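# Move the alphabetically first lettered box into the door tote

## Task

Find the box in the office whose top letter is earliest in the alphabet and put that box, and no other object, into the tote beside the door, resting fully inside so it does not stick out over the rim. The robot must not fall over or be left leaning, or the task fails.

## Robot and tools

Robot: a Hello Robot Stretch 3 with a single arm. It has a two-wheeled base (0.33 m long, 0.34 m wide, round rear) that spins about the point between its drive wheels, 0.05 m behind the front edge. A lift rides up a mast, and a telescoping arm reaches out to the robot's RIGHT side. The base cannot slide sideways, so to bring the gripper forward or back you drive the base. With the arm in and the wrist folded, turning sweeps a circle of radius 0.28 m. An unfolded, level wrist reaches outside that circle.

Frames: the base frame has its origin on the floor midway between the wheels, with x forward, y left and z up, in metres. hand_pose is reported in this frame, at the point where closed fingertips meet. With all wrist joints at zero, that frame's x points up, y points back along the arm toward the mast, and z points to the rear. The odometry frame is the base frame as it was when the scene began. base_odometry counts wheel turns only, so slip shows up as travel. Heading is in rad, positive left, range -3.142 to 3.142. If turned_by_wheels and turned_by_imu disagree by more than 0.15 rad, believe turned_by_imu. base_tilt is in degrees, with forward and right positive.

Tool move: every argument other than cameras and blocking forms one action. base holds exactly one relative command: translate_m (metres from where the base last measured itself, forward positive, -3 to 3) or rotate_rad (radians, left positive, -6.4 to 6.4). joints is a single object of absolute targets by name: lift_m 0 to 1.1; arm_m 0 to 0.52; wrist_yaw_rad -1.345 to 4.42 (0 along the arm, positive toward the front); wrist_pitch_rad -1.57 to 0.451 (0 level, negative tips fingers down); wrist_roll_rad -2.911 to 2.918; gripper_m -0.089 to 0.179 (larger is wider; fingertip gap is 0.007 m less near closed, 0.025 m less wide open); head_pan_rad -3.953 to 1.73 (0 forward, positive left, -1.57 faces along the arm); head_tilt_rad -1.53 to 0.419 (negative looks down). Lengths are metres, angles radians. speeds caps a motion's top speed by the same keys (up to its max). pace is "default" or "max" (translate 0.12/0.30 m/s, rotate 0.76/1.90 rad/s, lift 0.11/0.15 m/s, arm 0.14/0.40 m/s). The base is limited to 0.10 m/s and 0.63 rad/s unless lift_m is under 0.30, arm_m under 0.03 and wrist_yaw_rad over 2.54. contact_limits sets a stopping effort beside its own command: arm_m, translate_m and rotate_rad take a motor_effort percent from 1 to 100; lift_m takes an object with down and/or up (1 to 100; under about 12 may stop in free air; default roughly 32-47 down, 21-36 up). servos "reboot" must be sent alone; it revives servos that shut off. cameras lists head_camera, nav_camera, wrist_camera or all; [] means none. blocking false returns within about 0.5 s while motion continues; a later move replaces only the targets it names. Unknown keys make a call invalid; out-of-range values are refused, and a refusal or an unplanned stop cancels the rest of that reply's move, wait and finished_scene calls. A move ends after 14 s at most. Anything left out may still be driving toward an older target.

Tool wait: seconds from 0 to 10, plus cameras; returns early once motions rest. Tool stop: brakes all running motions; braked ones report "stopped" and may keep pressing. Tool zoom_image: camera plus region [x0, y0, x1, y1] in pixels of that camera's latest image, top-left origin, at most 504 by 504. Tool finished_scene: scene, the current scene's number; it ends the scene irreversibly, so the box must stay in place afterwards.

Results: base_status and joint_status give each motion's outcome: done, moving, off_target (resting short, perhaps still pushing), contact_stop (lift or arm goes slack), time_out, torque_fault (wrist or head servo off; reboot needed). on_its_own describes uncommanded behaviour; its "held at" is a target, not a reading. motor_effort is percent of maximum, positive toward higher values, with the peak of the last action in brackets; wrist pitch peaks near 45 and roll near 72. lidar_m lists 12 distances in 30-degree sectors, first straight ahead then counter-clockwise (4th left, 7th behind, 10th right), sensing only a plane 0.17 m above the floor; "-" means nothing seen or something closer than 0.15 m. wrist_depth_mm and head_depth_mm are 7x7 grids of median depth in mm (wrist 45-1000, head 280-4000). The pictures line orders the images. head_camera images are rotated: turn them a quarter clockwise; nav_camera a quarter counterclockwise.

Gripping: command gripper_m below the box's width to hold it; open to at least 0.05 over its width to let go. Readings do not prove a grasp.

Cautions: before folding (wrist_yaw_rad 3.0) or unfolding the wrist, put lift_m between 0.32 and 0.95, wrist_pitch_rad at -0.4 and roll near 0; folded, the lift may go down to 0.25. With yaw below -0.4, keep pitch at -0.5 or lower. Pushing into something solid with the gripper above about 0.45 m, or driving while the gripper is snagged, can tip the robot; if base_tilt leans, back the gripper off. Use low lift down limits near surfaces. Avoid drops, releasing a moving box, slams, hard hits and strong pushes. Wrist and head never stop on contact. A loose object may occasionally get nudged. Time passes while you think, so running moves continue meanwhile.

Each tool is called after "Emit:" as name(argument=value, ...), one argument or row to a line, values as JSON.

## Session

Emit:
move(
  joints={"head_pan_rad": 1.5, "head_tilt_rad": -0.5},
  pace="max",
  cameras=["nav_camera"],
)

Emit:
move(
  joints={"head_pan_rad": 0.3, "head_tilt_rad": -0.5},
  pace="max",
  cameras=["nav_camera"],
)

Emit:
move(
  joints={"head_pan_rad": -0.9, "head_tilt_rad": -0.5},
  pace="max",
  cameras=["nav_camera"],
)

Emit:
move(
  joints={"head_pan_rad": -2.1, "head_tilt_rad": -0.5},
  pace="max",
  cameras=["nav_camera"],
)

Emit:
move(
  joints={"head_pan_rad": -3.3, "head_tilt_rad": -0.5},
  pace="max",
  cameras=["nav_camera"],
)

Scene clock: 1.03 s.
move: done
base_odometry: x=+0.000 y=+0.000 heading=+0.000
turned_by_wheels: +0.000
turned_by_imu: +0.000
base_tilt: forward=+0.9 right=-0.1
lidar_m: 1.38 2.07 1.11 0.87 0.86 0.91 1.36 1.08 1.14 0.89 0.88 0.94
head_depth_mm: 881 961 1071 1192 1371 1524 1343 / 840 918 1017 1136 1284 1462 1330 / 810 884 970 1073 1207 1372 1337 / 779 847 928 1019 1139 1292 1338 / 748 807 886 969 1092 1227 1305 / 735 782 853 936 1034 1150 1276 / 697 750 815 886 971 1082 1229
base_status: not commanded
joint_positions: lift_m=+0.410 arm_m=+0.002 wrist_yaw_rad=+2.888 wrist_pitch_rad=-0.323 wrist_roll_rad=+0.000 gripper_m=+0.037 head_pan_rad=+1.533 head_tilt_rad=-0.500
joint_status: all done
measured_speeds: all 0
motor_effort: left_wheel=-0.1(0.5) right_wheel=+1.5(2.5) lift_m=+26.3(26.6) arm_m=-10.8(10.8) wrist_yaw_rad=+0.8(1.3) wrist_pitch_rad=+2.8(3.1) wrist_roll_rad=+0.8(1.1) gripper_m=-0.2(1.0) head_pan_rad=-0.4(4.8) head_tilt_rad=-1.9(3.7)
hand_pose: x=+0.0377 y=+0.0812 z=+0.4448 quat_wxyz=(+0.201, +0.706, +0.025, +0.678) (m; base frame)
wrist_depth_mm: - 703 - - - - - / 133 754 - - - - - / 140 174 - - - - - / 149 167 - - - - - / 160 173 972 914 926 924 925 / 694 182 128 691 724 742 758 / 614 193 606 624 587 628 629
pictures: nav_camera (sideways)
Images, in order (width x height): nav_camera 672x504.

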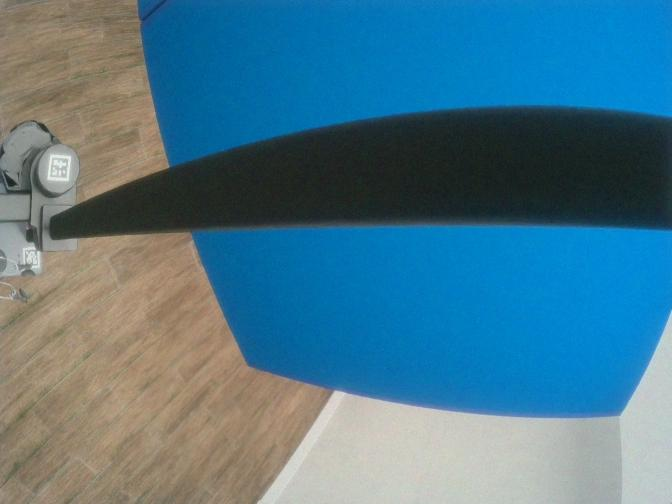

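Scene clock: 2.03 s.
move: done
base_odometry: x=+0.000 y=+0.000 heading=+0.000
turned_by_wheels: +0.000
turned_by_imu: +0.000
base_tilt: forward=+1.0 right=-0.2
lidar_m: 1.39 2.07 1.11 0.87 0.86 0.91 1.35 1.08 1.14 0.89 0.87 0.94
head_depth_mm: 1831 1996 2148 2291 2018 1607 1349 / 1791 1957 2131 2343 1994 1606 1334 / 1777 1913 2117 2337 1920 1611 1346 / 1772 1902 2103 2326 1937 1610 1335 / 1769 1898 2110 2307 1983 1587 1332 / 1752 1889 2115 2290 1998 1600 1338 / 1755 1892 2088 2275 1974 1590 1325
base_status: not commanded
joint_positions: lift_m=+0.410 arm_m=+0.002 wrist_yaw_rad=+2.888 wrist_pitch_rad=-0.323 wrist_roll_rad=+0.000 gripper_m=+0.037 head_pan_rad=+0.290 head_tilt_rad=-0.501
joint_status: all done
measured_speeds: all 0
motor_effort: left_wheel=-0.3(0.4) right_wheel=+2.2(2.6) lift_m=+26.5(26.7) arm_m=-13.5(13.9) wrist_yaw_rad=+0.8(1.1) wrist_pitch_rad=+2.8(3.2) wrist_roll_rad=+0.8(1.1) gripper_m=+0.4(1.4) head_pan_rad=-2.1(5.2) head_tilt_rad=-2.8(7.6)
hand_pose: x=+0.0377 y=+0.0812 z=+0.4448 quat_wxyz=(+0.201, +0.706, +0.025, +0.678) (m; base frame)
wrist_depth_mm: - 708 - - - - - / 133 745 - - - - - / 140 175 - - - - - / 149 167 - - - - - / 160 172 969 899 900 939 922 / 709 183 127 687 726 762 752 / 631 192 607 614 589 622 634
pictures: nav_camera (sideways)
Images, in order (width x height): nav_camera 672x504.

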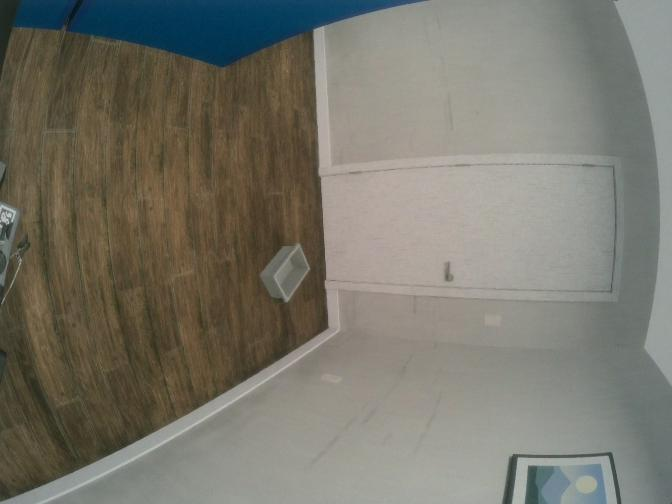

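Scene clock: 3.00 s.
move: done
base_odometry: x=+0.000 y=+0.000 heading=+0.000
turned_by_wheels: +0.000
turned_by_imu: +0.000
base_tilt: forward=+0.9 right=-0.3
lidar_m: 1.39 2.07 1.11 0.87 0.86 0.91 1.35 1.08 1.14 0.89 0.88 0.94
head_depth_mm: 701 756 818 892 983 1097 1228 / 717 777 839 921 1024 1146 1257 / 737 795 868 951 1064 1195 1298 / 757 820 897 986 1099 1248 1325 / 774 845 920 1019 1153 1298 1334 / 795 869 953 1057 1193 1350 1338 / 819 897 987 1099 1244 1434 1335
base_status: not commanded
joint_positions: lift_m=+0.410 arm_m=+0.002 wrist_yaw_rad=+2.888 wrist_pitch_rad=-0.323 wrist_roll_rad=+0.000 gripper_m=+0.037 head_pan_rad=-0.934 head_tilt_rad=-0.501
joint_status: all done
measured_speeds: all 0
motor_effort: left_wheel=-0.3(0.5) right_wheel=+2.1(2.4) lift_m=+26.6(26.9) arm_m=-16.1(16.1) wrist_yaw_rad=+0.5(1.4) wrist_pitch_rad=+2.8(3.1) wrist_roll_rad=+0.8(1.0) gripper_m=+0.7(1.1) head_pan_rad=+0.4(4.8) head_tilt_rad=-1.4(3.7)
hand_pose: x=+0.0377 y=+0.0812 z=+0.4448 quat_wxyz=(+0.201, +0.706, +0.025, +0.678) (m; base frame)
wrist_depth_mm: - 701 - - - - - / 133 755 - - - - - / 140 175 - - - - - / 150 167 - - - - - / 161 172 966 925 929 925 915 / 705 182 128 696 738 742 741 / 629 193 605 620 591 634 637
pictures: nav_camera (sideways)
Images, in order (width x height): nav_camera 672x504.

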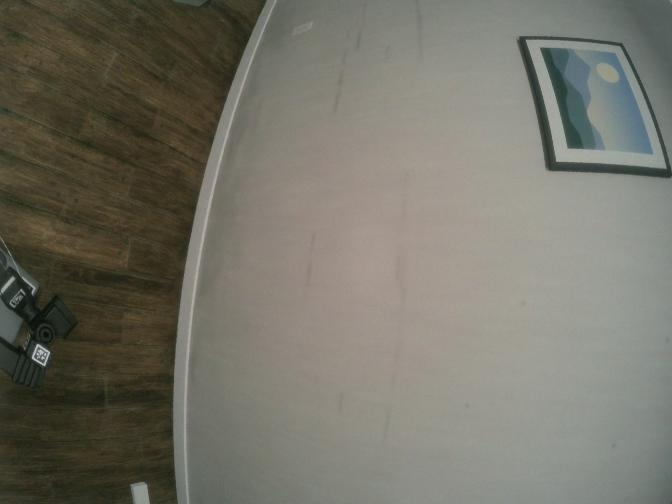

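Scene clock: 3.97 s.
move: done
base_odometry: x=+0.000 y=+0.000 heading=+0.000
turned_by_wheels: +0.000
turned_by_imu: +0.000
base_tilt: forward=+1.0 right=-0.2
lidar_m: 1.39 2.07 1.11 0.87 0.86 0.92 1.35 1.08 1.14 0.89 0.88 0.94
head_depth_mm: 1477 1572 1018 1838 1931 1569 1348 / 1565 1678 1161 1966 1958 1607 1333 / 1417 1576 1243 1866 1857 1602 1328 / 1248 1364 1429 1656 1804 1555 1327 / 1117 1196 1291 1431 1576 1590 1342 / 1005 1077 1161 1258 1360 1464 1336 / 916 975 1046 1117 1208 1315 1328
base_status: not commanded
joint_positions: lift_m=+0.410 arm_m=+0.002 wrist_yaw_rad=+2.888 wrist_pitch_rad=-0.323 wrist_roll_rad=+0.000 gripper_m=+0.037 head_pan_rad=-2.143 head_tilt_rad=-0.501
joint_status: all done
measured_speeds: all 0
motor_effort: left_wheel=-0.1(0.5) right_wheel=+2.1(2.4) lift_m=+26.7(27.1) arm_m=-19.0(19.0) wrist_yaw_rad=+0.8(1.4) wrist_pitch_rad=+2.6(3.1) wrist_roll_rad=+0.9(1.0) gripper_m=-0.4(1.2) head_pan_rad=+1.6(5.4) head_tilt_rad=-1.2(4.2)
hand_pose: x=+0.0377 y=+0.0812 z=+0.4448 quat_wxyz=(+0.201, +0.706, +0.025, +0.678) (m; base frame)
wrist_depth_mm: - 710 - - - - - / 133 749 - - - - - / 140 174 - - - - - / 149 167 - - - - - / 161 172 939 911 929 926 906 / 715 182 128 682 709 742 756 / 615 193 617 636 588 630 630
pictures: nav_camera (sideways)
Images, in order (width x height): nav_camera 672x504.

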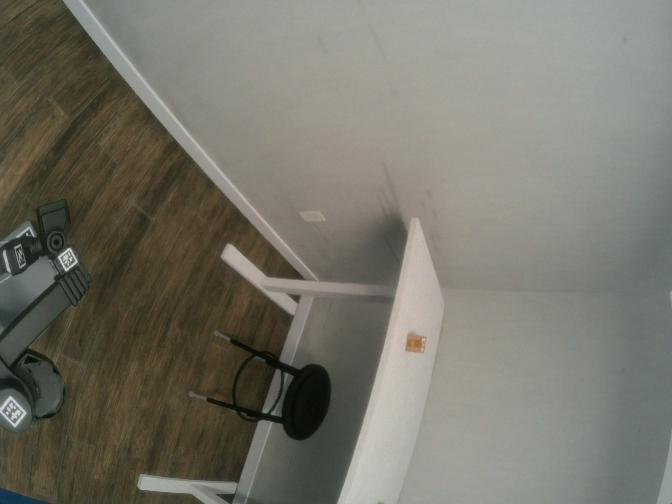

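Scene clock: 4.93 s.
move: done
base_odometry: x=+0.000 y=+0.000 heading=+0.000
turned_by_wheels: +0.000
turned_by_imu: +0.000
base_tilt: forward=+1.0 right=+0.0
lidar_m: 1.39 2.07 1.11 0.87 0.86 0.91 1.35 1.08 1.14 0.89 0.88 0.94
head_depth_mm: 951 1001 1055 1128 1199 1284 1317 / 1056 1121 1187 1276 1375 1476 1342 / 1187 1268 1338 1478 1608 1597 1344 / 1353 1461 1243 1762 1877 1563 1330 / 1547 1665 1244 1892 1756 1587 1332 / 1533 1645 1133 1945 1973 1601 1335 / 1447 1550 1060 1803 1904 1581 1331
base_status: not commanded
joint_positions: lift_m=+0.410 arm_m=+0.002 wrist_yaw_rad=+2.888 wrist_pitch_rad=-0.323 wrist_roll_rad=+0.000 gripper_m=+0.037 head_pan_rad=-3.347 head_tilt_rad=-0.501
joint_status: all done
measured_speeds: all 0
motor_effort: left_wheel=-0.3(0.4) right_wheel=+2.3(2.5) lift_m=+26.9(27.2) arm_m=-21.6(21.6) wrist_yaw_rad=+0.5(1.2) wrist_pitch_rad=+2.8(3.1) wrist_roll_rad=+0.9(1.0) gripper_m=-0.8(0.8) head_pan_rad=+2.0(4.8) head_tilt_rad=-1.5(5.9)
hand_pose: x=+0.0377 y=+0.0812 z=+0.4448 quat_wxyz=(+0.201, +0.706, +0.025, +0.678) (m; base frame)
wrist_depth_mm: - 723 - - - - - / 133 751 - - - - - / 140 174 - - - - - / 149 167 - - - - - / 161 172 985 920 939 925 927 / 716 182 127 697 726 743 743 / 614 193 604 623 584 625 625
pictures: nav_camera (sideways)
Images, in order (width x height): nav_camera 672x504.

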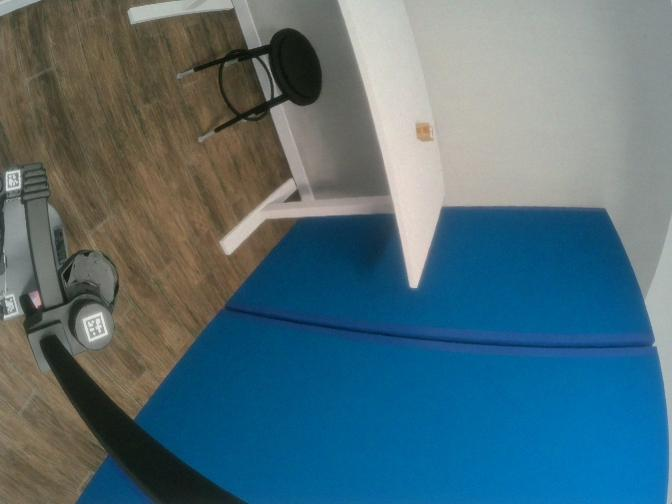

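Emit:
move(
  base={"rotate_rad": 0.42},
  joints={"lift_m": 0.28, "head_pan_rad": -2.7, "head_tilt_rad": -0.42},
  pace="max",
  cameras=[],
)

Emit:
move(
  base={"translate_m": -0.65},
  pace="max",
  cameras=["head_camera"],
)

Emit:
move(
  joints={"head_pan_rad": -3.45, "head_tilt_rad": -0.42},
  pace="max",
  cameras=["head_camera", "nav_camera"],
)

Scene clock: 36.13 s.
move: done
base_odometry: x=+0.000 y=+0.000 heading=+0.420
turned_by_wheels: +0.420
turned_by_imu: +0.419
base_tilt: forward=+1.1 right=+0.0
lidar_m: 2.07 1.22 0.89 0.85 0.88 1.20 1.08 1.26 0.91 0.88 0.91 1.23
head_depth_mm: 1422 1526 1446 1042 1375 1677 1427 / 1492 1582 1445 1798 1989 1685 1421 / 1575 1692 1420 1927 2051 1724 1417 / 1539 1662 1414 1755 1979 1686 1427 / 1328 1413 1428 1610 1761 1724 1412 / 1172 1234 1287 1392 1496 1568 1412 / 1040 1092 1142 1227 1292 1375 1370
base_status: done
joint_positions: lift_m=+0.280 arm_m=+0.002 wrist_yaw_rad=+2.888 wrist_pitch_rad=-0.324 wrist_roll_rad=+0.000 gripper_m=+0.037 head_pan_rad=-2.687 head_tilt_rad=-0.421
joint_status: all done
measured_speeds: translate_m=+0.000 rotate_rad=+0.000 lift_m=+0.000 arm_m=+0.000 wrist_yaw_rad=+0.000 wrist_pitch_rad=+0.000 wrist_roll_rad=+0.000 head_pan_rad=-0.024 head_tilt_rad=+0.000
motor_effort: left_wheel=-8.9(15.4) right_wheel=+7.6(13.6) lift_m=+21.3(25.4) arm_m=-22.6(23.3) wrist_yaw_rad=+0.7(1.3) wrist_pitch_rad=+2.9(3.3) wrist_roll_rad=+0.8(1.1) gripper_m=-0.6(1.0) head_pan_rad=-2.9(4.9) head_tilt_rad=+3.2(5.5)
hand_pose: x=+0.0376 y=+0.0810 z=+0.3143 quat_wxyz=(+0.202, +0.706, +0.025, +0.678) (m; base frame)
wrist_depth_mm: - 138 - 798 - - - / 133 - - 843 - - - / 140 155 - 957 - - - / 150 164 872 950 909 930 924 / 166 171 758 708 713 707 703 / 551 182 128 529 549 570 579 / 481 194 292 487 465 484 479
pictures: none
No camera images: "cameras" was empty.

Scene clock: 39.63 s.
move: done
base_odometry: x=-0.594 y=-0.265 heading=+0.419
turned_by_wheels: +0.000
turned_by_imu: +0.001
base_tilt: forward=+1.0 right=-0.2
lidar_m: 2.71 1.21 0.88 0.85 0.82 0.82 0.43 0.50 0.84 0.88 0.92 1.24
head_depth_mm: 866 915 972 860 609 474 387 / 901 961 1020 858 609 471 387 / 949 1007 1079 855 606 472 385 / 995 1063 1132 851 604 468 384 / 1044 1128 1188 847 601 467 385 / 1099 1184 1251 841 560 468 404 / 1062 1119 1169 840 574 466 1305
base_status: done
joint_positions: lift_m=+0.280 arm_m=+0.002 wrist_yaw_rad=+2.888 wrist_pitch_rad=-0.324 wrist_roll_rad=+0.000 gripper_m=+0.037 head_pan_rad=-2.699 head_tilt_rad=-0.419
joint_status: not commanded
measured_speeds: all 0
motor_effort: left_wheel=-9.0(19.3) right_wheel=+6.9(7.7) lift_m=+22.3(22.4) arm_m=-23.3(23.5) wrist_yaw_rad=+0.4(1.3) wrist_pitch_rad=+3.3(3.4) wrist_roll_rad=+0.8(1.1) gripper_m=-0.7(1.5) head_pan_rad=-4.0(4.6) head_tilt_rad=+2.1(4.6)
hand_pose: x=+0.0376 y=+0.0810 z=+0.3143 quat_wxyz=(+0.202, +0.706, +0.025, +0.678) (m; base frame)
wrist_depth_mm: - 720 - - - 943 - / 133 761 - - - - - / 140 170 - - - - - / 150 166 861 932 927 943 945 / 162 172 748 714 703 711 698 / 549 183 128 524 555 569 581 / 483 192 294 485 470 483 482
pictures: head_camera (sideways)
Images, in order (width x height): head_camera 896x504.

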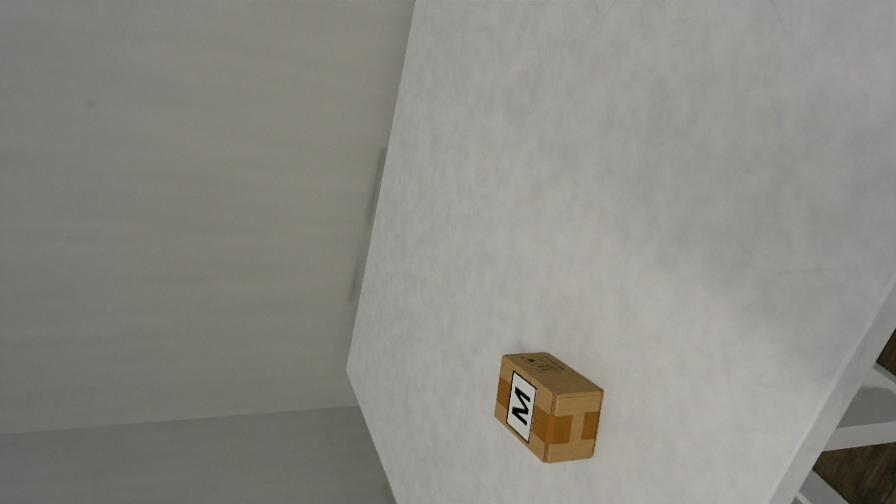

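Scene clock: 40.50 s.
move: done
base_odometry: x=-0.594 y=-0.265 heading=+0.419
turned_by_wheels: +0.000
turned_by_imu: +0.000
base_tilt: forward=+0.9 right=-0.2
lidar_m: 2.71 1.21 0.88 0.85 0.82 0.82 0.44 0.50 0.84 0.88 0.92 1.24
head_depth_mm: 975 1053 1134 860 612 474 387 / 955 1028 1114 855 608 472 386 / 929 997 1074 853 607 472 385 / 904 972 1047 848 604 470 384 / 881 946 1016 847 600 468 384 / 858 919 986 841 601 467 383 / 844 903 958 839 599 465 383
base_status: not commanded
joint_positions: lift_m=+0.280 arm_m=+0.002 wrist_yaw_rad=+2.888 wrist_pitch_rad=-0.324 wrist_roll_rad=+0.000 gripper_m=+0.037 head_pan_rad=-3.469 head_tilt_rad=-0.419
joint_status: all done
measured_speeds: all 0
motor_effort: left_wheel=-8.8(9.2) right_wheel=+6.7(7.0) lift_m=+22.6(22.6) arm_m=-23.2(23.7) wrist_yaw_rad=+0.9(1.2) wrist_pitch_rad=+2.9(3.4) wrist_roll_rad=+0.7(1.1) gripper_m=+0.0(1.0) head_pan_rad=-1.3(5.7) head_tilt_rad=+2.5(4.7)
hand_pose: x=+0.0376 y=+0.0810 z=+0.3143 quat_wxyz=(+0.202, +0.706, +0.025, +0.678) (m; base frame)
wrist_depth_mm: - 696 - - - 943 - / 133 760 - - - - - / 140 170 - - - - - / 149 165 861 937 916 926 920 / 162 172 745 691 724 711 710 / 545 184 128 539 559 564 578 / 474 193 293 484 470 483 484
pictures: head_camera (sideways), nav_camera (sideways)
Images, in order (width x height): head_camera 896x504, nav_camera 672x504.

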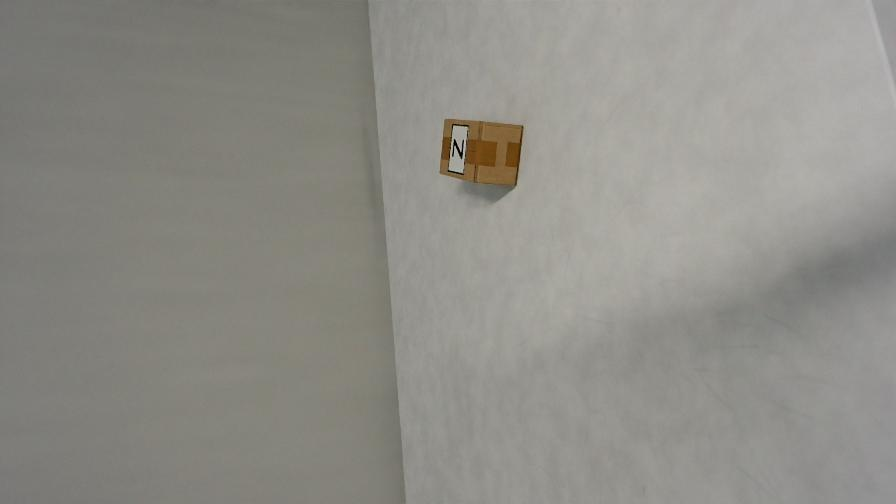

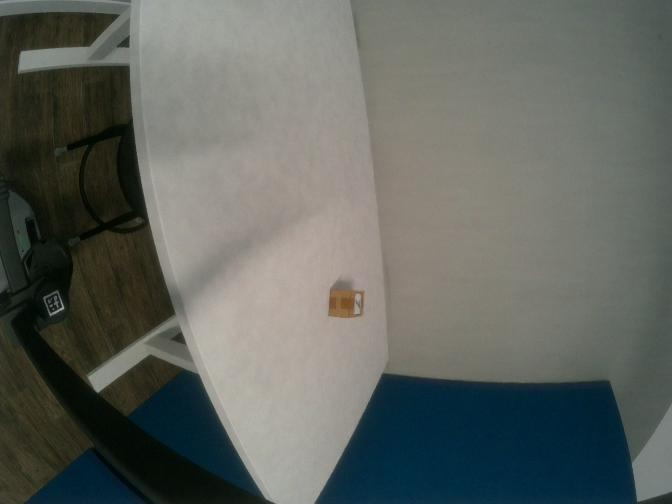

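Emit:
move(
  base={"rotate_rad": 0.154},
  joints={"head_pan_rad": 0.0, "head_tilt_rad": -0.42},
  pace="max",
  cameras=[],
)

Emit:
move(
  base={"translate_m": 2.26},
  pace="max",
  cameras=[],
)

Emit:
move(
  base={"rotate_rad": 1.417},
  pace="max",
  cameras=["nav_camera"],
)

Scene clock: 69.73 s.
move: done
base_odometry: x=-0.594 y=-0.265 heading=+0.573
turned_by_wheels: +0.154
turned_by_imu: +0.154
base_tilt: forward=+1.0 right=-0.1
lidar_m: 2.72 1.06 0.85 0.85 0.83 0.44 0.73 0.50 0.89 0.88 0.97 1.48
head_depth_mm: 2257 2371 2602 2728 2214 1743 1430 / 2299 2476 2649 2820 2242 1729 1419 / 2402 2526 2696 2882 2198 1739 1422 / 2410 2596 2808 2981 2226 1704 1418 / 2490 2669 2868 2992 2237 1733 1412 / 2540 2655 2906 2768 2108 1705 1414 / 1511 1565 1634 1694 1762 1682 1412
base_status: done
joint_positions: lift_m=+0.280 arm_m=+0.002 wrist_yaw_rad=+2.888 wrist_pitch_rad=-0.324 wrist_roll_rad=+0.000 gripper_m=+0.037 head_pan_rad=+0.016 head_tilt_rad=-0.419
joint_status: all done
measured_speeds: translate_m=+0.000 rotate_rad=+0.000 lift_m=+0.000 arm_m=+0.000 wrist_yaw_rad=+0.000 wrist_pitch_rad=+0.000 wrist_roll_rad=+0.000 head_pan_rad=-0.024 head_tilt_rad=+0.000
motor_effort: left_wheel=-7.6(15.8) right_wheel=+7.4(15.0) lift_m=+24.5(24.8) arm_m=-20.4(23.4) wrist_yaw_rad=+0.4(1.3) wrist_pitch_rad=+3.2(3.6) wrist_roll_rad=+0.7(1.1) gripper_m=-0.3(1.6) head_pan_rad=-2.8(5.6) head_tilt_rad=+1.1(3.5)
hand_pose: x=+0.0376 y=+0.0810 z=+0.3143 quat_wxyz=(+0.202, +0.706, +0.025, +0.678) (m; base frame)
wrist_depth_mm: - 139 782 - - - 850 / 133 - 803 - - - 900 / 140 154 876 - - - - / 150 164 914 880 939 916 932 / 165 170 738 718 708 716 712 / 549 183 128 536 550 577 574 / 477 193 295 479 468 481 482
pictures: none
No camera images: "cameras" was empty.

Scene clock: 78.73 s.
move: done
base_odometry: x=+1.306 y=+0.960 heading=+0.573
turned_by_wheels: +0.000
turned_by_imu: -0.002
base_tilt: forward=+0.9 right=-0.1
lidar_m: 0.48 0.56 0.86 3.13 0.75 0.89 2.67 1.51 1.21 1.20 0.62 0.50
head_depth_mm: 368 395 424 463 501 548 601 / 373 395 426 460 500 554 618 / 405 432 463 496 535 581 640 / 413 442 475 516 563 621 691 / 421 451 486 529 578 638 714 / 429 461 498 543 596 659 737 / 437 471 510 558 611 681 762
base_status: done
joint_positions: lift_m=+0.280 arm_m=+0.002 wrist_yaw_rad=+2.888 wrist_pitch_rad=-0.324 wrist_roll_rad=+0.000 gripper_m=+0.037 head_pan_rad=+0.000 head_tilt_rad=-0.419
joint_status: not commanded
measured_speeds: all 0
motor_effort: left_wheel=+5.4(14.6) right_wheel=-0.2(14.3) lift_m=+27.4(27.7) arm_m=-13.3(20.9) wrist_yaw_rad=+1.1(1.5) wrist_pitch_rad=+2.9(3.5) wrist_roll_rad=+0.9(1.1) gripper_m=-0.6(1.4) head_pan_rad=-3.7(5.2) head_tilt_rad=-0.7(2.4)
hand_pose: x=+0.0376 y=+0.0810 z=+0.3143 quat_wxyz=(+0.202, +0.706, +0.025, +0.678) (m; base frame)
wrist_depth_mm: - - - - - - 502 / 133 - - - - - 495 / 140 - - - - - 503 / 150 169 914 938 922 - 504 / 167 172 744 697 711 675 506 / 549 181 127 537 553 579 - / 477 192 295 482 464 481 484
pictures: none
No camera images: "cameras" was empty.

Scene clock: 80.73 s.
move: done
base_odometry: x=+1.306 y=+0.960 heading=+1.990
turned_by_wheels: +1.417
turned_by_imu: +1.411
base_tilt: forward=+0.9 right=-0.2
lidar_m: 1.81 0.69 0.73 1.87 1.76 1.26 1.20 0.72 0.52 0.48 0.53 0.71
head_depth_mm: 1901 1856 1792 1797 1754 1634 1417 / 2966 3053 2956 2685 2225 1731 1421 / 3094 3274 3526 3154 2208 1734 1417 / 3093 3324 3526 3061 2213 1718 1419 / 3056 3251 3561 3075 2207 1730 1415 / 3075 3225 3493 3077 2195 1720 1417 / 3152 3234 3563 3061 2189 1716 1349
base_status: done
joint_positions: lift_m=+0.280 arm_m=+0.002 wrist_yaw_rad=+2.888 wrist_pitch_rad=-0.324 wrist_roll_rad=+0.000 gripper_m=+0.037 head_pan_rad=+0.000 head_tilt_rad=-0.419
joint_status: not commanded
measured_speeds: all 0
motor_effort: left_wheel=-7.8(16.6) right_wheel=+8.0(18.1) lift_m=+28.1(28.4) arm_m=-23.3(23.5) wrist_yaw_rad=+0.9(1.3) wrist_pitch_rad=+3.0(3.5) wrist_roll_rad=+0.7(1.1) gripper_m=+0.0(1.2) head_pan_rad=-2.3(4.2) head_tilt_rad=-0.1(2.0)
hand_pose: x=+0.0376 y=+0.0810 z=+0.3143 quat_wxyz=(+0.202, +0.706, +0.025, +0.678) (m; base frame)
wrist_depth_mm: - - - - - 567 - / 133 - - - - 623 - / 140 - - - - 667 - / 150 169 926 906 922 - - / 166 172 745 713 721 705 718 / 541 183 127 530 554 574 580 / 476 193 293 486 469 482 479
pictures: nav_camera (sideways)
Images, in order (width x height): nav_camera 672x504.

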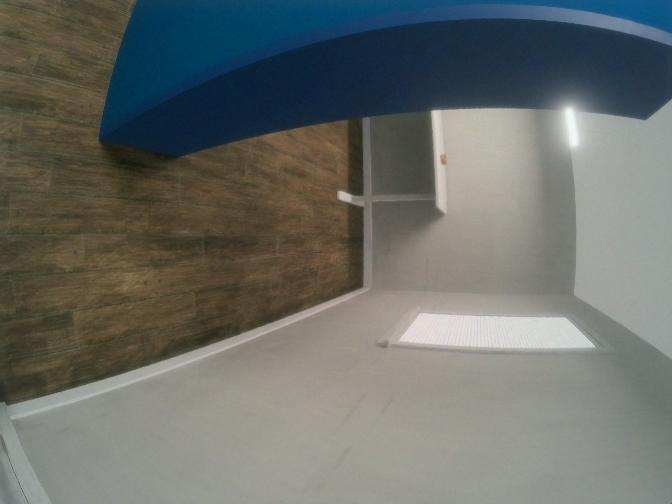

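Emit:
move(
  base={"translate_m": 1.37},
  joints={"head_pan_rad": 0.9, "head_tilt_rad": -0.42},
  pace="max",
  cameras=["nav_camera"],
)

Emit:
move(
  base={"rotate_rad": 1.25},
  joints={"head_pan_rad": 0.4, "head_tilt_rad": -0.35},
  pace="max",
  cameras=["nav_camera", "head_camera"],
)

Scene clock: 92.80 s.
move: done
base_odometry: x=+0.748 y=+2.212 heading=+1.990
turned_by_wheels: +0.000
turned_by_imu: -0.001
base_tilt: forward=+0.8 right=-0.1
lidar_m: 1.65 1.81 2.46 2.34 0.61 0.67 2.03 0.69 0.50 0.47 0.49 0.65
head_depth_mm: 2324 2405 2522 2702 2225 1742 1426 / 2579 2704 2771 2950 2211 1736 1426 / 2835 3018 3212 2991 2212 1724 1422 / 3177 3435 3708 3074 2216 1747 1403 / 3304 3537 3795 3089 2213 1729 1411 / 3146 3278 3498 3049 2207 1723 1418 / 2974 3095 3357 3021 2205 1707 1424
base_status: done
joint_positions: lift_m=+0.280 arm_m=+0.002 wrist_yaw_rad=+2.888 wrist_pitch_rad=-0.324 wrist_roll_rad=+0.000 gripper_m=+0.037 head_pan_rad=+0.900 head_tilt_rad=-0.420
joint_status: all done
measured_speeds: all 0
motor_effort: left_wheel=+5.0(15.6) right_wheel=-0.4(14.6) lift_m=+26.9(30.6) arm_m=-22.7(23.8) wrist_yaw_rad=+0.7(1.3) wrist_pitch_rad=+3.2(3.5) wrist_roll_rad=+0.8(1.1) gripper_m=+0.1(1.3) head_pan_rad=-1.9(4.3) head_tilt_rad=-0.9(3.4)
hand_pose: x=+0.0376 y=+0.0810 z=+0.3143 quat_wxyz=(+0.202, +0.706, +0.025, +0.678) (m; base frame)
wrist_depth_mm: - - - - - - - / 133 - - - - - - / 140 - - - - - - / 150 169 928 932 948 911 941 / 163 172 750 709 713 720 716 / 546 182 128 532 545 577 577 / 479 192 292 481 470 481 481
pictures: nav_camera (sideways)
Images, in order (width x height): nav_camera 672x504.

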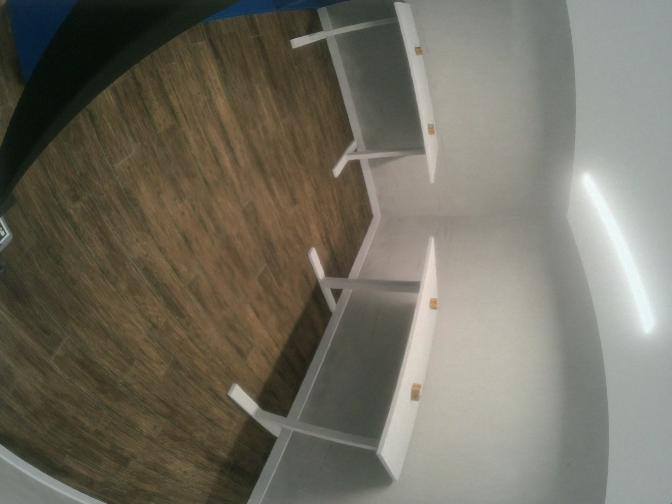

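Scene clock: 94.70 s.
move: done
base_odometry: x=+0.748 y=+2.212 heading=-3.044
turned_by_wheels: +1.250
turned_by_imu: +1.246
base_tilt: forward=+1.0 right=-0.2
lidar_m: 3.06 1.41 0.61 0.84 1.17 0.59 0.48 0.48 0.52 0.82 1.81 2.42
head_depth_mm: 2790 2988 3064 3354 2495 1867 1505 / 2801 2984 3236 3373 2489 1873 1498 / 2876 3009 3133 3315 2474 1863 1511 / 2857 3021 3176 3390 2470 1870 1494 / 2005 2177 2324 2388 2338 1849 1504 / 1207 1280 1352 1436 1527 1650 1450 / 1169 1279 1324 1431 1439 1139 1356
base_status: done
joint_positions: lift_m=+0.280 arm_m=+0.002 wrist_yaw_rad=+2.888 wrist_pitch_rad=-0.324 wrist_roll_rad=+0.000 gripper_m=+0.037 head_pan_rad=+0.390 head_tilt_rad=-0.352
joint_status: all done
measured_speeds: all 0
motor_effort: left_wheel=-8.6(16.7) right_wheel=+9.1(16.9) lift_m=+21.0(26.5) arm_m=-23.2(23.9) wrist_yaw_rad=+0.7(1.2) wrist_pitch_rad=+2.9(3.5) wrist_roll_rad=+1.0(1.1) gripper_m=-0.5(1.2) head_pan_rad=+2.7(4.5) head_tilt_rad=+4.0(6.7)
hand_pose: x=+0.0376 y=+0.0810 z=+0.3143 quat_wxyz=(+0.202, +0.706, +0.025, +0.678) (m; base frame)
wrist_depth_mm: - - - - - - - / 133 - - - - - - / 140 - - - - - - / 150 169 915 896 735 872 916 / 167 172 750 705 711 712 706 / 547 183 128 532 557 574 583 / 481 193 295 484 468 481 479
pictures: head_camera (sideways), nav_camera (sideways)
Images, in order (width x height): head_camera 896x504, nav_camera 672x504.

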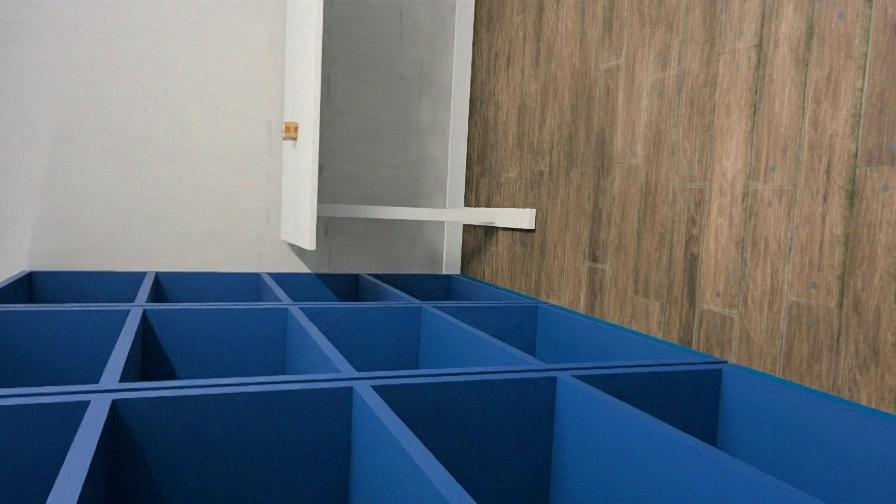

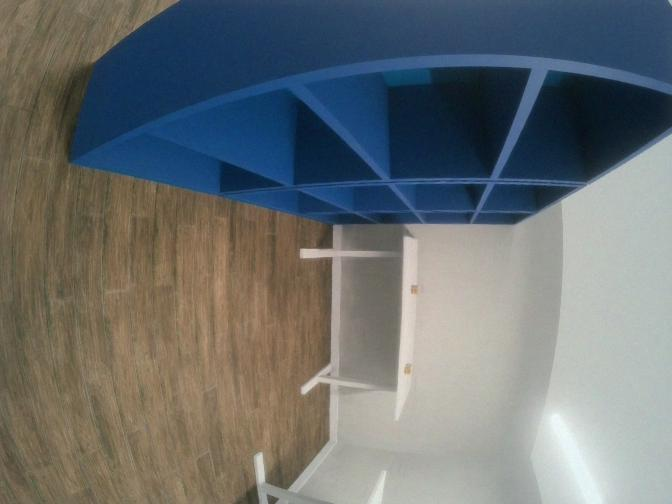

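Emit:
move(
  base={"rotate_rad": -0.073},
  joints={"head_pan_rad": -1.47, "head_tilt_rad": -0.36},
  pace="max",
  cameras=[],
)

Emit:
move(
  base={"translate_m": 1.42},
  pace="max",
  cameras=["head_camera"],
)

Emit:
move(
  joints={"head_pan_rad": 0.475, "head_tilt_rad": -0.26},
  pace="max",
  cameras=["head_camera"],
)

Scene clock: 110.37 s.
move: done
base_odometry: x=+0.748 y=+2.212 heading=-3.117
turned_by_wheels: -0.073
turned_by_imu: -0.072
base_tilt: forward=+0.9 right=-0.1
lidar_m: 3.07 1.41 0.61 0.76 1.40 0.62 0.49 0.48 0.51 0.74 1.81 2.35
head_depth_mm: 717 734 755 776 794 814 865 / 849 872 904 929 947 1015 1052 / 1014 1076 1112 1163 1239 1293 1338 / 1346 1417 1490 1599 1679 1728 1490 / 1886 2023 2154 2269 2286 1856 1489 / 1897 2009 2139 2298 2348 1839 1491 / 1841 1936 2064 2183 2283 1831 1483
base_status: done
joint_positions: lift_m=+0.280 arm_m=+0.002 wrist_yaw_rad=+2.888 wrist_pitch_rad=-0.324 wrist_roll_rad=+0.000 gripper_m=+0.037 head_pan_rad=-1.508 head_tilt_rad=-0.355
joint_status: all done
measured_speeds: all 0
motor_effort: left_wheel=+7.3(11.6) right_wheel=-7.5(10.3) lift_m=+22.1(22.7) arm_m=-20.4(21.2) wrist_yaw_rad=+0.9(1.2) wrist_pitch_rad=+2.8(3.3) wrist_roll_rad=+0.8(1.1) gripper_m=-0.6(0.8) head_pan_rad=+1.2(5.0) head_tilt_rad=-1.9(4.9)
hand_pose: x=+0.0376 y=+0.0810 z=+0.3143 quat_wxyz=(+0.202, +0.706, +0.025, +0.678) (m; base frame)
wrist_depth_mm: - - - - - - - / 133 - - - - - - / 140 - - - - - - / 150 169 928 867 811 921 930 / 166 172 740 710 708 714 699 / 551 183 128 536 556 574 574 / 478 194 293 483 466 481 480
pictures: none
No camera images: "cameras" was empty.

Scene clock: 116.50 s.
move: done
base_odometry: x=-0.671 y=+2.176 heading=-3.116
turned_by_wheels: +0.000
turned_by_imu: -0.002
base_tilt: forward=+1.0 right=-0.2
lidar_m: 1.65 2.01 1.41 0.99 0.98 1.23 1.78 1.75 1.86 1.37 1.30 1.24
head_depth_mm: 1546 1636 1750 1156 2055 1794 1457 / 1490 1607 1679 1071 1995 1740 1496 / 1481 1556 1653 1062 1937 1839 1482 / 1436 1519 1579 1052 1892 1850 1487 / 1389 1488 1555 971 1821 1845 1483 / 1364 1435 1500 968 1755 1828 1483 / 1334 1395 1461 963 1716 1780 1481
base_status: done
joint_positions: lift_m=+0.280 arm_m=+0.002 wrist_yaw_rad=+2.888 wrist_pitch_rad=-0.324 wrist_roll_rad=+0.000 gripper_m=+0.037 head_pan_rad=-1.470 head_tilt_rad=-0.360
joint_status: not commanded
measured_speeds: all 0
motor_effort: left_wheel=+10.0(20.1) right_wheel=-5.6(9.8) lift_m=+27.1(30.5) arm_m=-17.4(20.7) wrist_yaw_rad=+0.8(1.3) wrist_pitch_rad=+3.1(3.5) wrist_roll_rad=+0.8(1.2) gripper_m=-0.5(1.2) head_pan_rad=+1.6(4.3) head_tilt_rad=-1.6(3.2)
hand_pose: x=+0.0376 y=+0.0810 z=+0.3143 quat_wxyz=(+0.202, +0.706, +0.025, +0.678) (m; base frame)
wrist_depth_mm: - - - - - - - / 133 - - - - - - / 140 931 - - - - - / 150 167 932 912 939 943 934 / 166 172 733 716 715 706 710 / 551 181 128 530 553 572 580 / 480 194 294 482 472 484 485
pictures: head_camera (sideways)
Images, in order (width x height): head_camera 896x504.

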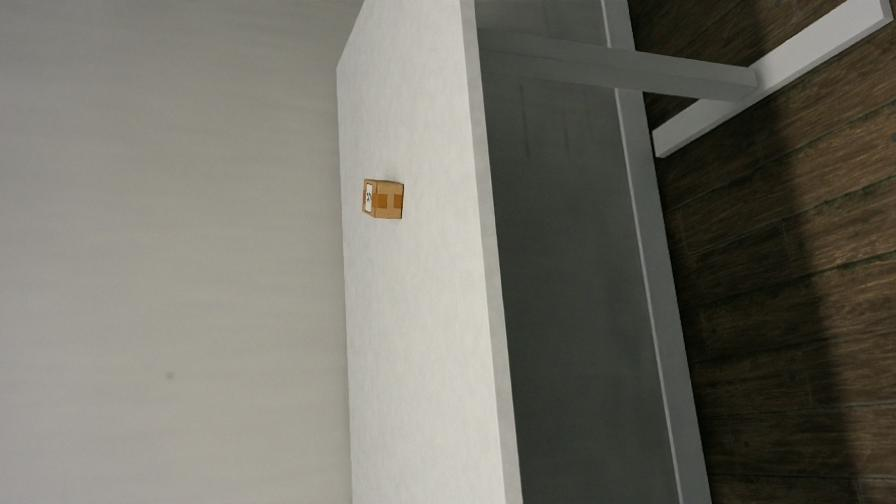

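Scene clock: 117.63 s.
move: done
base_odometry: x=-0.671 y=+2.176 heading=-3.116
turned_by_wheels: +0.000
turned_by_imu: +0.000
base_tilt: forward=+0.9 right=-0.1
lidar_m: 1.65 2.01 1.41 0.98 0.98 1.23 1.78 1.75 1.86 1.38 1.30 1.24
head_depth_mm: 1721 1796 1869 1531 2085 2104 1657 / 1725 1819 1911 1517 2117 2102 1650 / 1744 1845 1926 1507 2106 2080 1645 / 1783 1853 1958 1501 2185 2083 1626 / 1798 1892 2004 1580 2238 2080 1623 / 1837 1920 2033 1603 2224 1983 1611 / 1850 1927 2041 1599 2223 1972 1607
base_status: not commanded
joint_positions: lift_m=+0.280 arm_m=+0.002 wrist_yaw_rad=+2.888 wrist_pitch_rad=-0.324 wrist_roll_rad=+0.000 gripper_m=+0.037 head_pan_rad=+0.521 head_tilt_rad=-0.264
joint_status: all done
measured_speeds: all 0
motor_effort: left_wheel=+9.8(10.1) right_wheel=-5.5(6.0) lift_m=+23.8(26.9) arm_m=-16.5(17.6) wrist_yaw_rad=+0.9(1.2) wrist_pitch_rad=+3.2(3.3) wrist_roll_rad=+0.8(1.0) gripper_m=-0.8(1.6) head_pan_rad=-2.1(5.6) head_tilt_rad=+5.3(6.3)
hand_pose: x=+0.0376 y=+0.0810 z=+0.3143 quat_wxyz=(+0.202, +0.706, +0.025, +0.678) (m; base frame)
wrist_depth_mm: - - - - - - - / 133 - - - - - - / 140 908 - - - - - / 149 167 926 933 914 922 929 / 167 173 737 712 706 715 717 / 551 183 128 535 545 579 577 / 484 193 293 482 467 483 481
pictures: head_camera (sideways)
Images, in order (width x height): head_camera 896x504.

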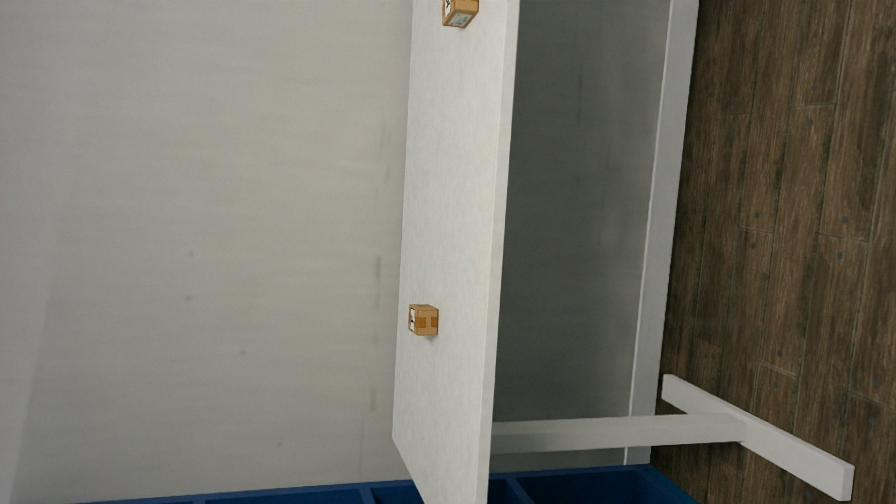

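Emit:
zoom_image(
  camera="head_camera",
  region=[400, 295, 450, 345],
)

Emit:
zoom_image(
  camera="head_camera",
  region=[436, 0, 486, 40],
)

Emit:
move(
  joints={"head_pan_rad": -1.75, "head_tilt_rad": -0.36},
  pace="max",
  cameras=["head_camera"],
)

Emit:
zoom_image(
  camera="head_camera",
  region=[345, 0, 425, 60],
)

Scaled by 10.080 from the camera's 896x504 image, which has a finer 1280x720 frame.

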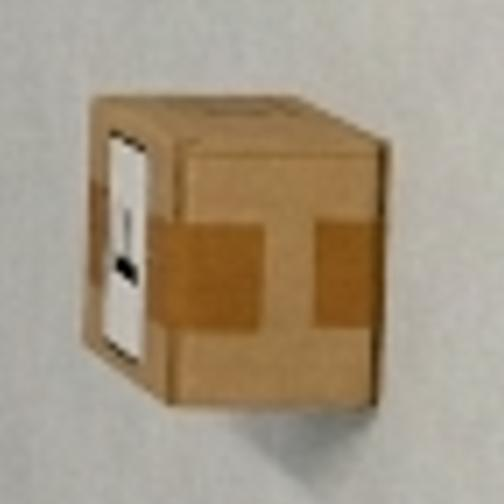

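Scaled by 10.080 from the camera's 896x504 image, which has a finer 1280x720 frame.

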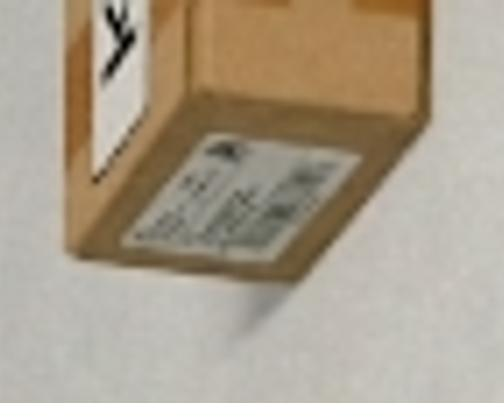

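Scene clock: 123.50 s.
move: done
base_odometry: x=-0.671 y=+2.176 heading=-3.116
turned_by_wheels: +0.000
turned_by_imu: +0.001
base_tilt: forward=+0.9 right=+0.0
lidar_m: 1.65 2.01 1.41 0.99 0.98 1.23 1.78 1.75 1.87 1.37 1.30 1.24
head_depth_mm: 1940 2004 2096 2203 2221 1868 1509 / 1909 2065 2215 2375 2404 1870 1507 / 1775 1903 2057 2198 2335 1851 1487 / 1676 1806 1856 1247 2158 1708 1498 / 1581 1679 1707 1143 2061 1854 1494 / 1486 1580 1633 1055 1882 1862 1487 / 1425 1489 1530 972 1759 1825 1472
base_status: not commanded
joint_positions: lift_m=+0.280 arm_m=+0.002 wrist_yaw_rad=+2.888 wrist_pitch_rad=-0.324 wrist_roll_rad=+0.000 gripper_m=+0.037 head_pan_rad=-1.801 head_tilt_rad=-0.356
joint_status: all done
measured_speeds: all 0
motor_effort: left_wheel=+9.8(10.2) right_wheel=-5.7(6.2) lift_m=+20.9(20.9) arm_m=-14.3(15.4) wrist_yaw_rad=+0.9(1.2) wrist_pitch_rad=+3.2(3.3) wrist_roll_rad=+0.8(1.0) gripper_m=-0.1(1.1) head_pan_rad=+2.9(5.7) head_tilt_rad=-0.7(4.1)
hand_pose: x=+0.0376 y=+0.0810 z=+0.3143 quat_wxyz=(+0.202, +0.706, +0.025, +0.678) (m; base frame)
wrist_depth_mm: - - - - - - - / 133 - - - - - - / 141 920 - - - - - / 150 167 915 927 926 936 920 / 166 171 751 709 710 714 715 / 550 182 127 536 559 583 575 / 480 194 294 481 467 482 479
pictures: head_camera (sideways)
Images, in order (width x height): head_camera 896x504.

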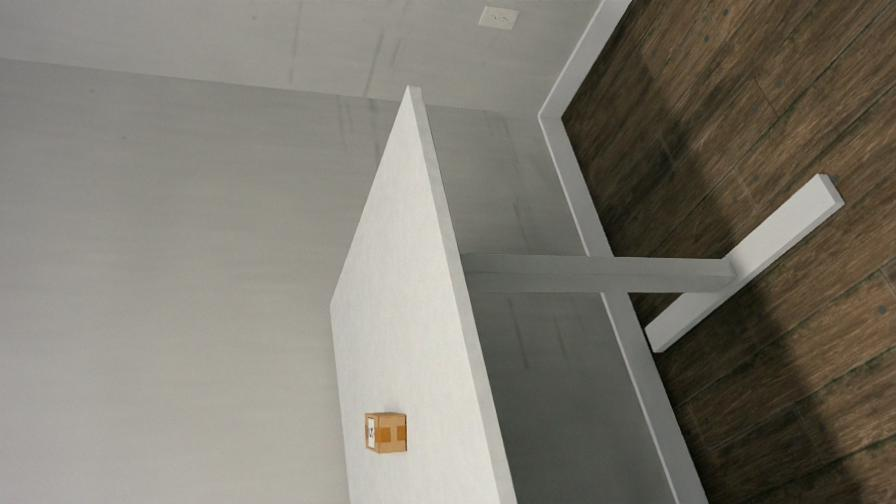

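Scaled by 6.300 from the camera's 896x504 image, which has a finer 1280x720 frame.

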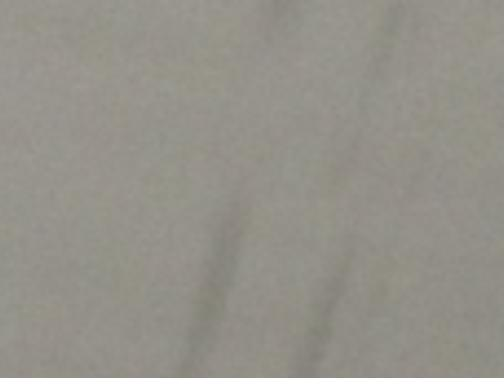

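Emit:
zoom_image(
  camera="head_camera",
  region=[360, 405, 415, 460],
)

Emit:
move(
  base={"translate_m": 0.55},
  joints={"head_pan_rad": -1.4, "head_tilt_rad": -0.4},
  pace="max",
  cameras=["head_camera"],
)

Emit:
move(
  joints={"head_pan_rad": 0.6, "head_tilt_rad": -0.38},
  pace="max",
  cameras=["head_camera"],
)

Scaled by 9.164 from the camera's 896x504 image, which has a finer 1280x720 frame.

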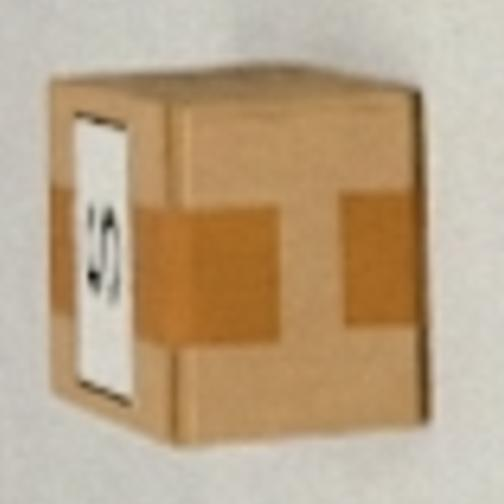

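Scene clock: 141.43 s.
move: done
base_odometry: x=-1.221 y=+2.162 heading=-3.116
turned_by_wheels: +0.000
turned_by_imu: +0.001
base_tilt: forward=+1.0 right=-0.1
lidar_m: 1.11 1.52 1.35 1.31 1.24 1.73 2.28 2.25 1.55 1.40 0.92 1.46
head_depth_mm: 1251 1353 1416 896 1720 1785 1439 / 1231 1320 1395 894 1696 1764 1447 / 1215 1297 1364 891 1639 1745 1436 / 1184 1273 1339 884 708 1705 1437 / 1161 1236 1303 879 706 1647 1356 / 1142 1226 1283 873 675 1635 1430 / 1120 1201 1274 924 671 1629 1427
base_status: done
joint_positions: lift_m=+0.280 arm_m=+0.002 wrist_yaw_rad=+2.888 wrist_pitch_rad=-0.324 wrist_roll_rad=+0.000 gripper_m=+0.037 head_pan_rad=-1.397 head_tilt_rad=-0.401
joint_status: all done
measured_speeds: all 0
motor_effort: left_wheel=+6.0(17.3) right_wheel=+0.0(14.6) lift_m=+30.1(30.1) arm_m=-10.6(12.4) wrist_yaw_rad=+0.4(1.4) wrist_pitch_rad=+3.0(3.4) wrist_roll_rad=+0.8(1.2) gripper_m=-0.2(1.2) head_pan_rad=-3.0(4.4) head_tilt_rad=-1.2(4.4)
hand_pose: x=+0.0376 y=+0.0810 z=+0.3143 quat_wxyz=(+0.202, +0.706, +0.025, +0.678) (m; base frame)
wrist_depth_mm: - - - - - - - / 133 - - - - - - / 140 - - - - - - / 150 169 909 929 921 944 928 / 167 172 755 705 706 702 722 / 548 183 128 534 554 571 574 / 480 194 295 484 467 481 484
pictures: head_camera (sideways)
Images, in order (width x height): head_camera 896x504.

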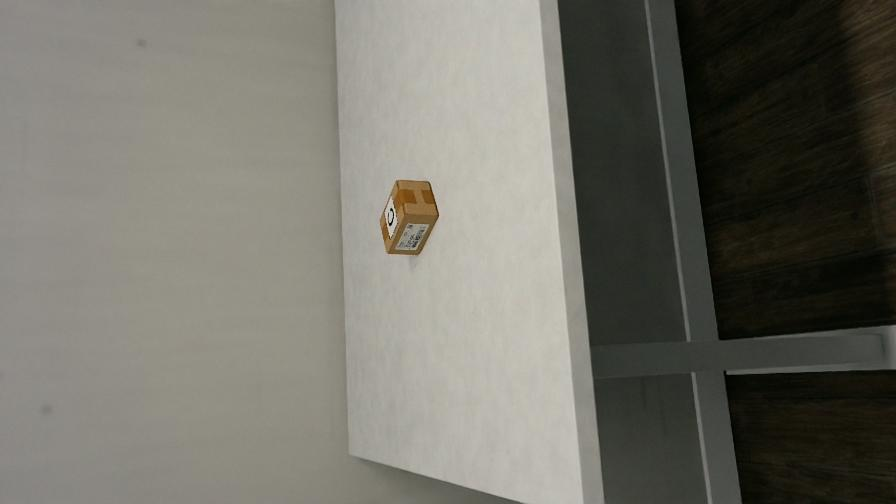

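Scene clock: 142.57 s.
move: done
base_odometry: x=-1.221 y=+2.162 heading=-3.116
turned_by_wheels: +0.000
turned_by_imu: +0.000
base_tilt: forward=+1.1 right=-0.1
lidar_m: 1.11 1.51 1.35 1.31 1.24 1.73 2.29 2.24 1.54 1.39 0.93 1.46
head_depth_mm: 1248 1316 1407 1051 800 1715 1461 / 1275 1364 1419 1053 834 1742 1469 / 1310 1391 1460 1042 1722 1797 1456 / 1344 1418 1508 1035 1776 1790 1459 / 1368 1475 1534 1036 1846 1785 1464 / 1407 1503 1589 1031 1918 1796 1459 / 1449 1562 1625 1024 1959 1739 1444
base_status: not commanded
joint_positions: lift_m=+0.280 arm_m=+0.002 wrist_yaw_rad=+2.888 wrist_pitch_rad=-0.324 wrist_roll_rad=+0.000 gripper_m=+0.037 head_pan_rad=+0.642 head_tilt_rad=-0.384
joint_status: all done
measured_speeds: all 0
motor_effort: left_wheel=+6.0(6.1) right_wheel=-0.1(0.7) lift_m=+30.3(30.6) arm_m=-9.7(10.9) wrist_yaw_rad=+1.1(1.2) wrist_pitch_rad=+3.0(3.3) wrist_roll_rad=+0.8(1.1) gripper_m=+0.1(1.4) head_pan_rad=-0.9(5.8) head_tilt_rad=+2.8(5.8)
hand_pose: x=+0.0376 y=+0.0810 z=+0.3143 quat_wxyz=(+0.202, +0.706, +0.025, +0.678) (m; base frame)
wrist_depth_mm: - - - - - - - / 133 - - - - - - / 140 - - - - - - / 149 168 916 894 908 935 920 / 167 172 738 708 711 707 726 / 546 183 128 533 554 573 575 / 476 192 294 484 463 479 476
pictures: head_camera (sideways)
Images, in order (width x height): head_camera 896x504.

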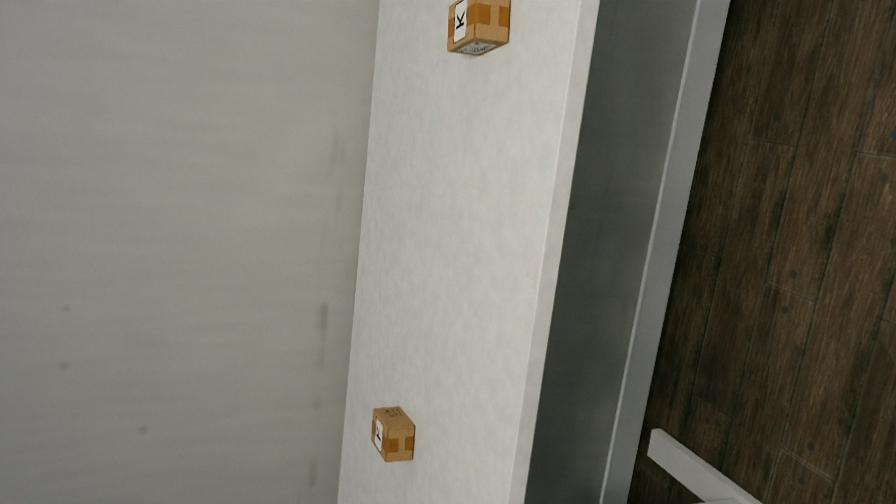

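Emit:
zoom_image(
  camera="head_camera",
  region=[364, 400, 424, 468],
)

Emit:
move(
  joints={"head_pan_rad": -1.4, "head_tilt_rad": -0.4},
  pace="max",
  cameras=["head_camera"],
)

Emit:
zoom_image(
  camera="head_camera",
  region=[370, 170, 450, 262],
)

Scaled by 7.412 from the camera's 896x504 image, which has a finer 1280x720 frame.

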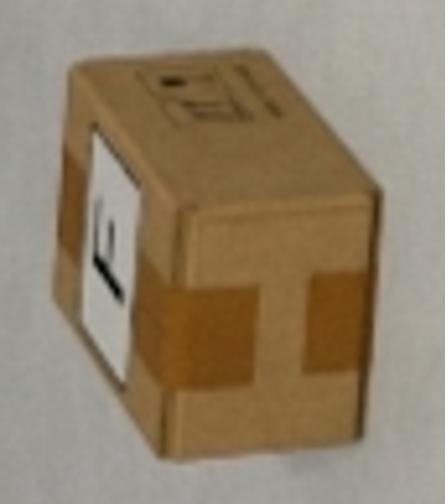

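Scene clock: 147.60 s.
move: done
base_odometry: x=-1.221 y=+2.162 heading=-3.116
turned_by_wheels: +0.000
turned_by_imu: +0.001
base_tilt: forward=+0.8 right=-0.2
lidar_m: 1.11 1.51 1.36 1.31 1.24 1.73 2.29 2.24 1.55 1.40 0.92 1.46
head_depth_mm: 1291 1388 1452 913 1778 1787 1456 / 1245 1358 1425 905 1735 1782 1442 / 1222 1312 1387 901 1679 1788 1445 / 1208 1282 1344 896 719 1724 1439 / 1182 1243 1307 895 715 1681 1439 / 1150 1221 1294 883 678 1606 1329 / 1116 1191 1257 882 675 1594 1421
base_status: not commanded
joint_positions: lift_m=+0.280 arm_m=+0.002 wrist_yaw_rad=+2.888 wrist_pitch_rad=-0.324 wrist_roll_rad=+0.000 gripper_m=+0.037 head_pan_rad=-1.446 head_tilt_rad=-0.396
joint_status: all done
measured_speeds: all 0
motor_effort: left_wheel=+6.1(6.1) right_wheel=-0.2(0.8) lift_m=+29.9(30.3) arm_m=-7.6(8.6) wrist_yaw_rad=+0.6(1.4) wrist_pitch_rad=+2.8(3.4) wrist_roll_rad=+0.8(1.1) gripper_m=-0.3(1.3) head_pan_rad=+2.5(6.1) head_tilt_rad=-2.5(3.5)
hand_pose: x=+0.0376 y=+0.0810 z=+0.3143 quat_wxyz=(+0.202, +0.706, +0.025, +0.678) (m; base frame)
wrist_depth_mm: - - - - - - - / 133 - - - - - - / 140 - - - - - - / 150 169 907 934 920 945 953 / 166 171 750 705 706 704 720 / 541 182 127 532 549 572 579 / 483 193 294 483 470 479 486
pictures: head_camera (sideways)
Images, in order (width x height): head_camera 896x504.

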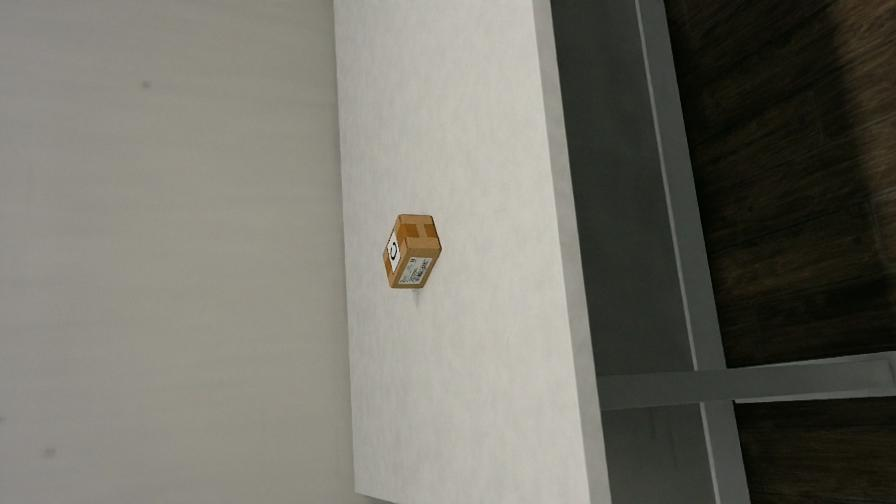

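Scaled by 5.478 from the camera's 896x504 image, which has a finer 1280x720 frame.

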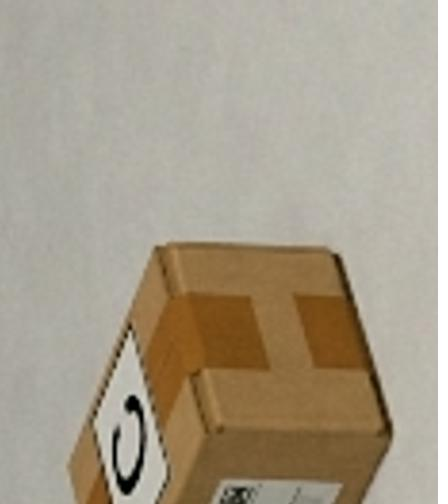

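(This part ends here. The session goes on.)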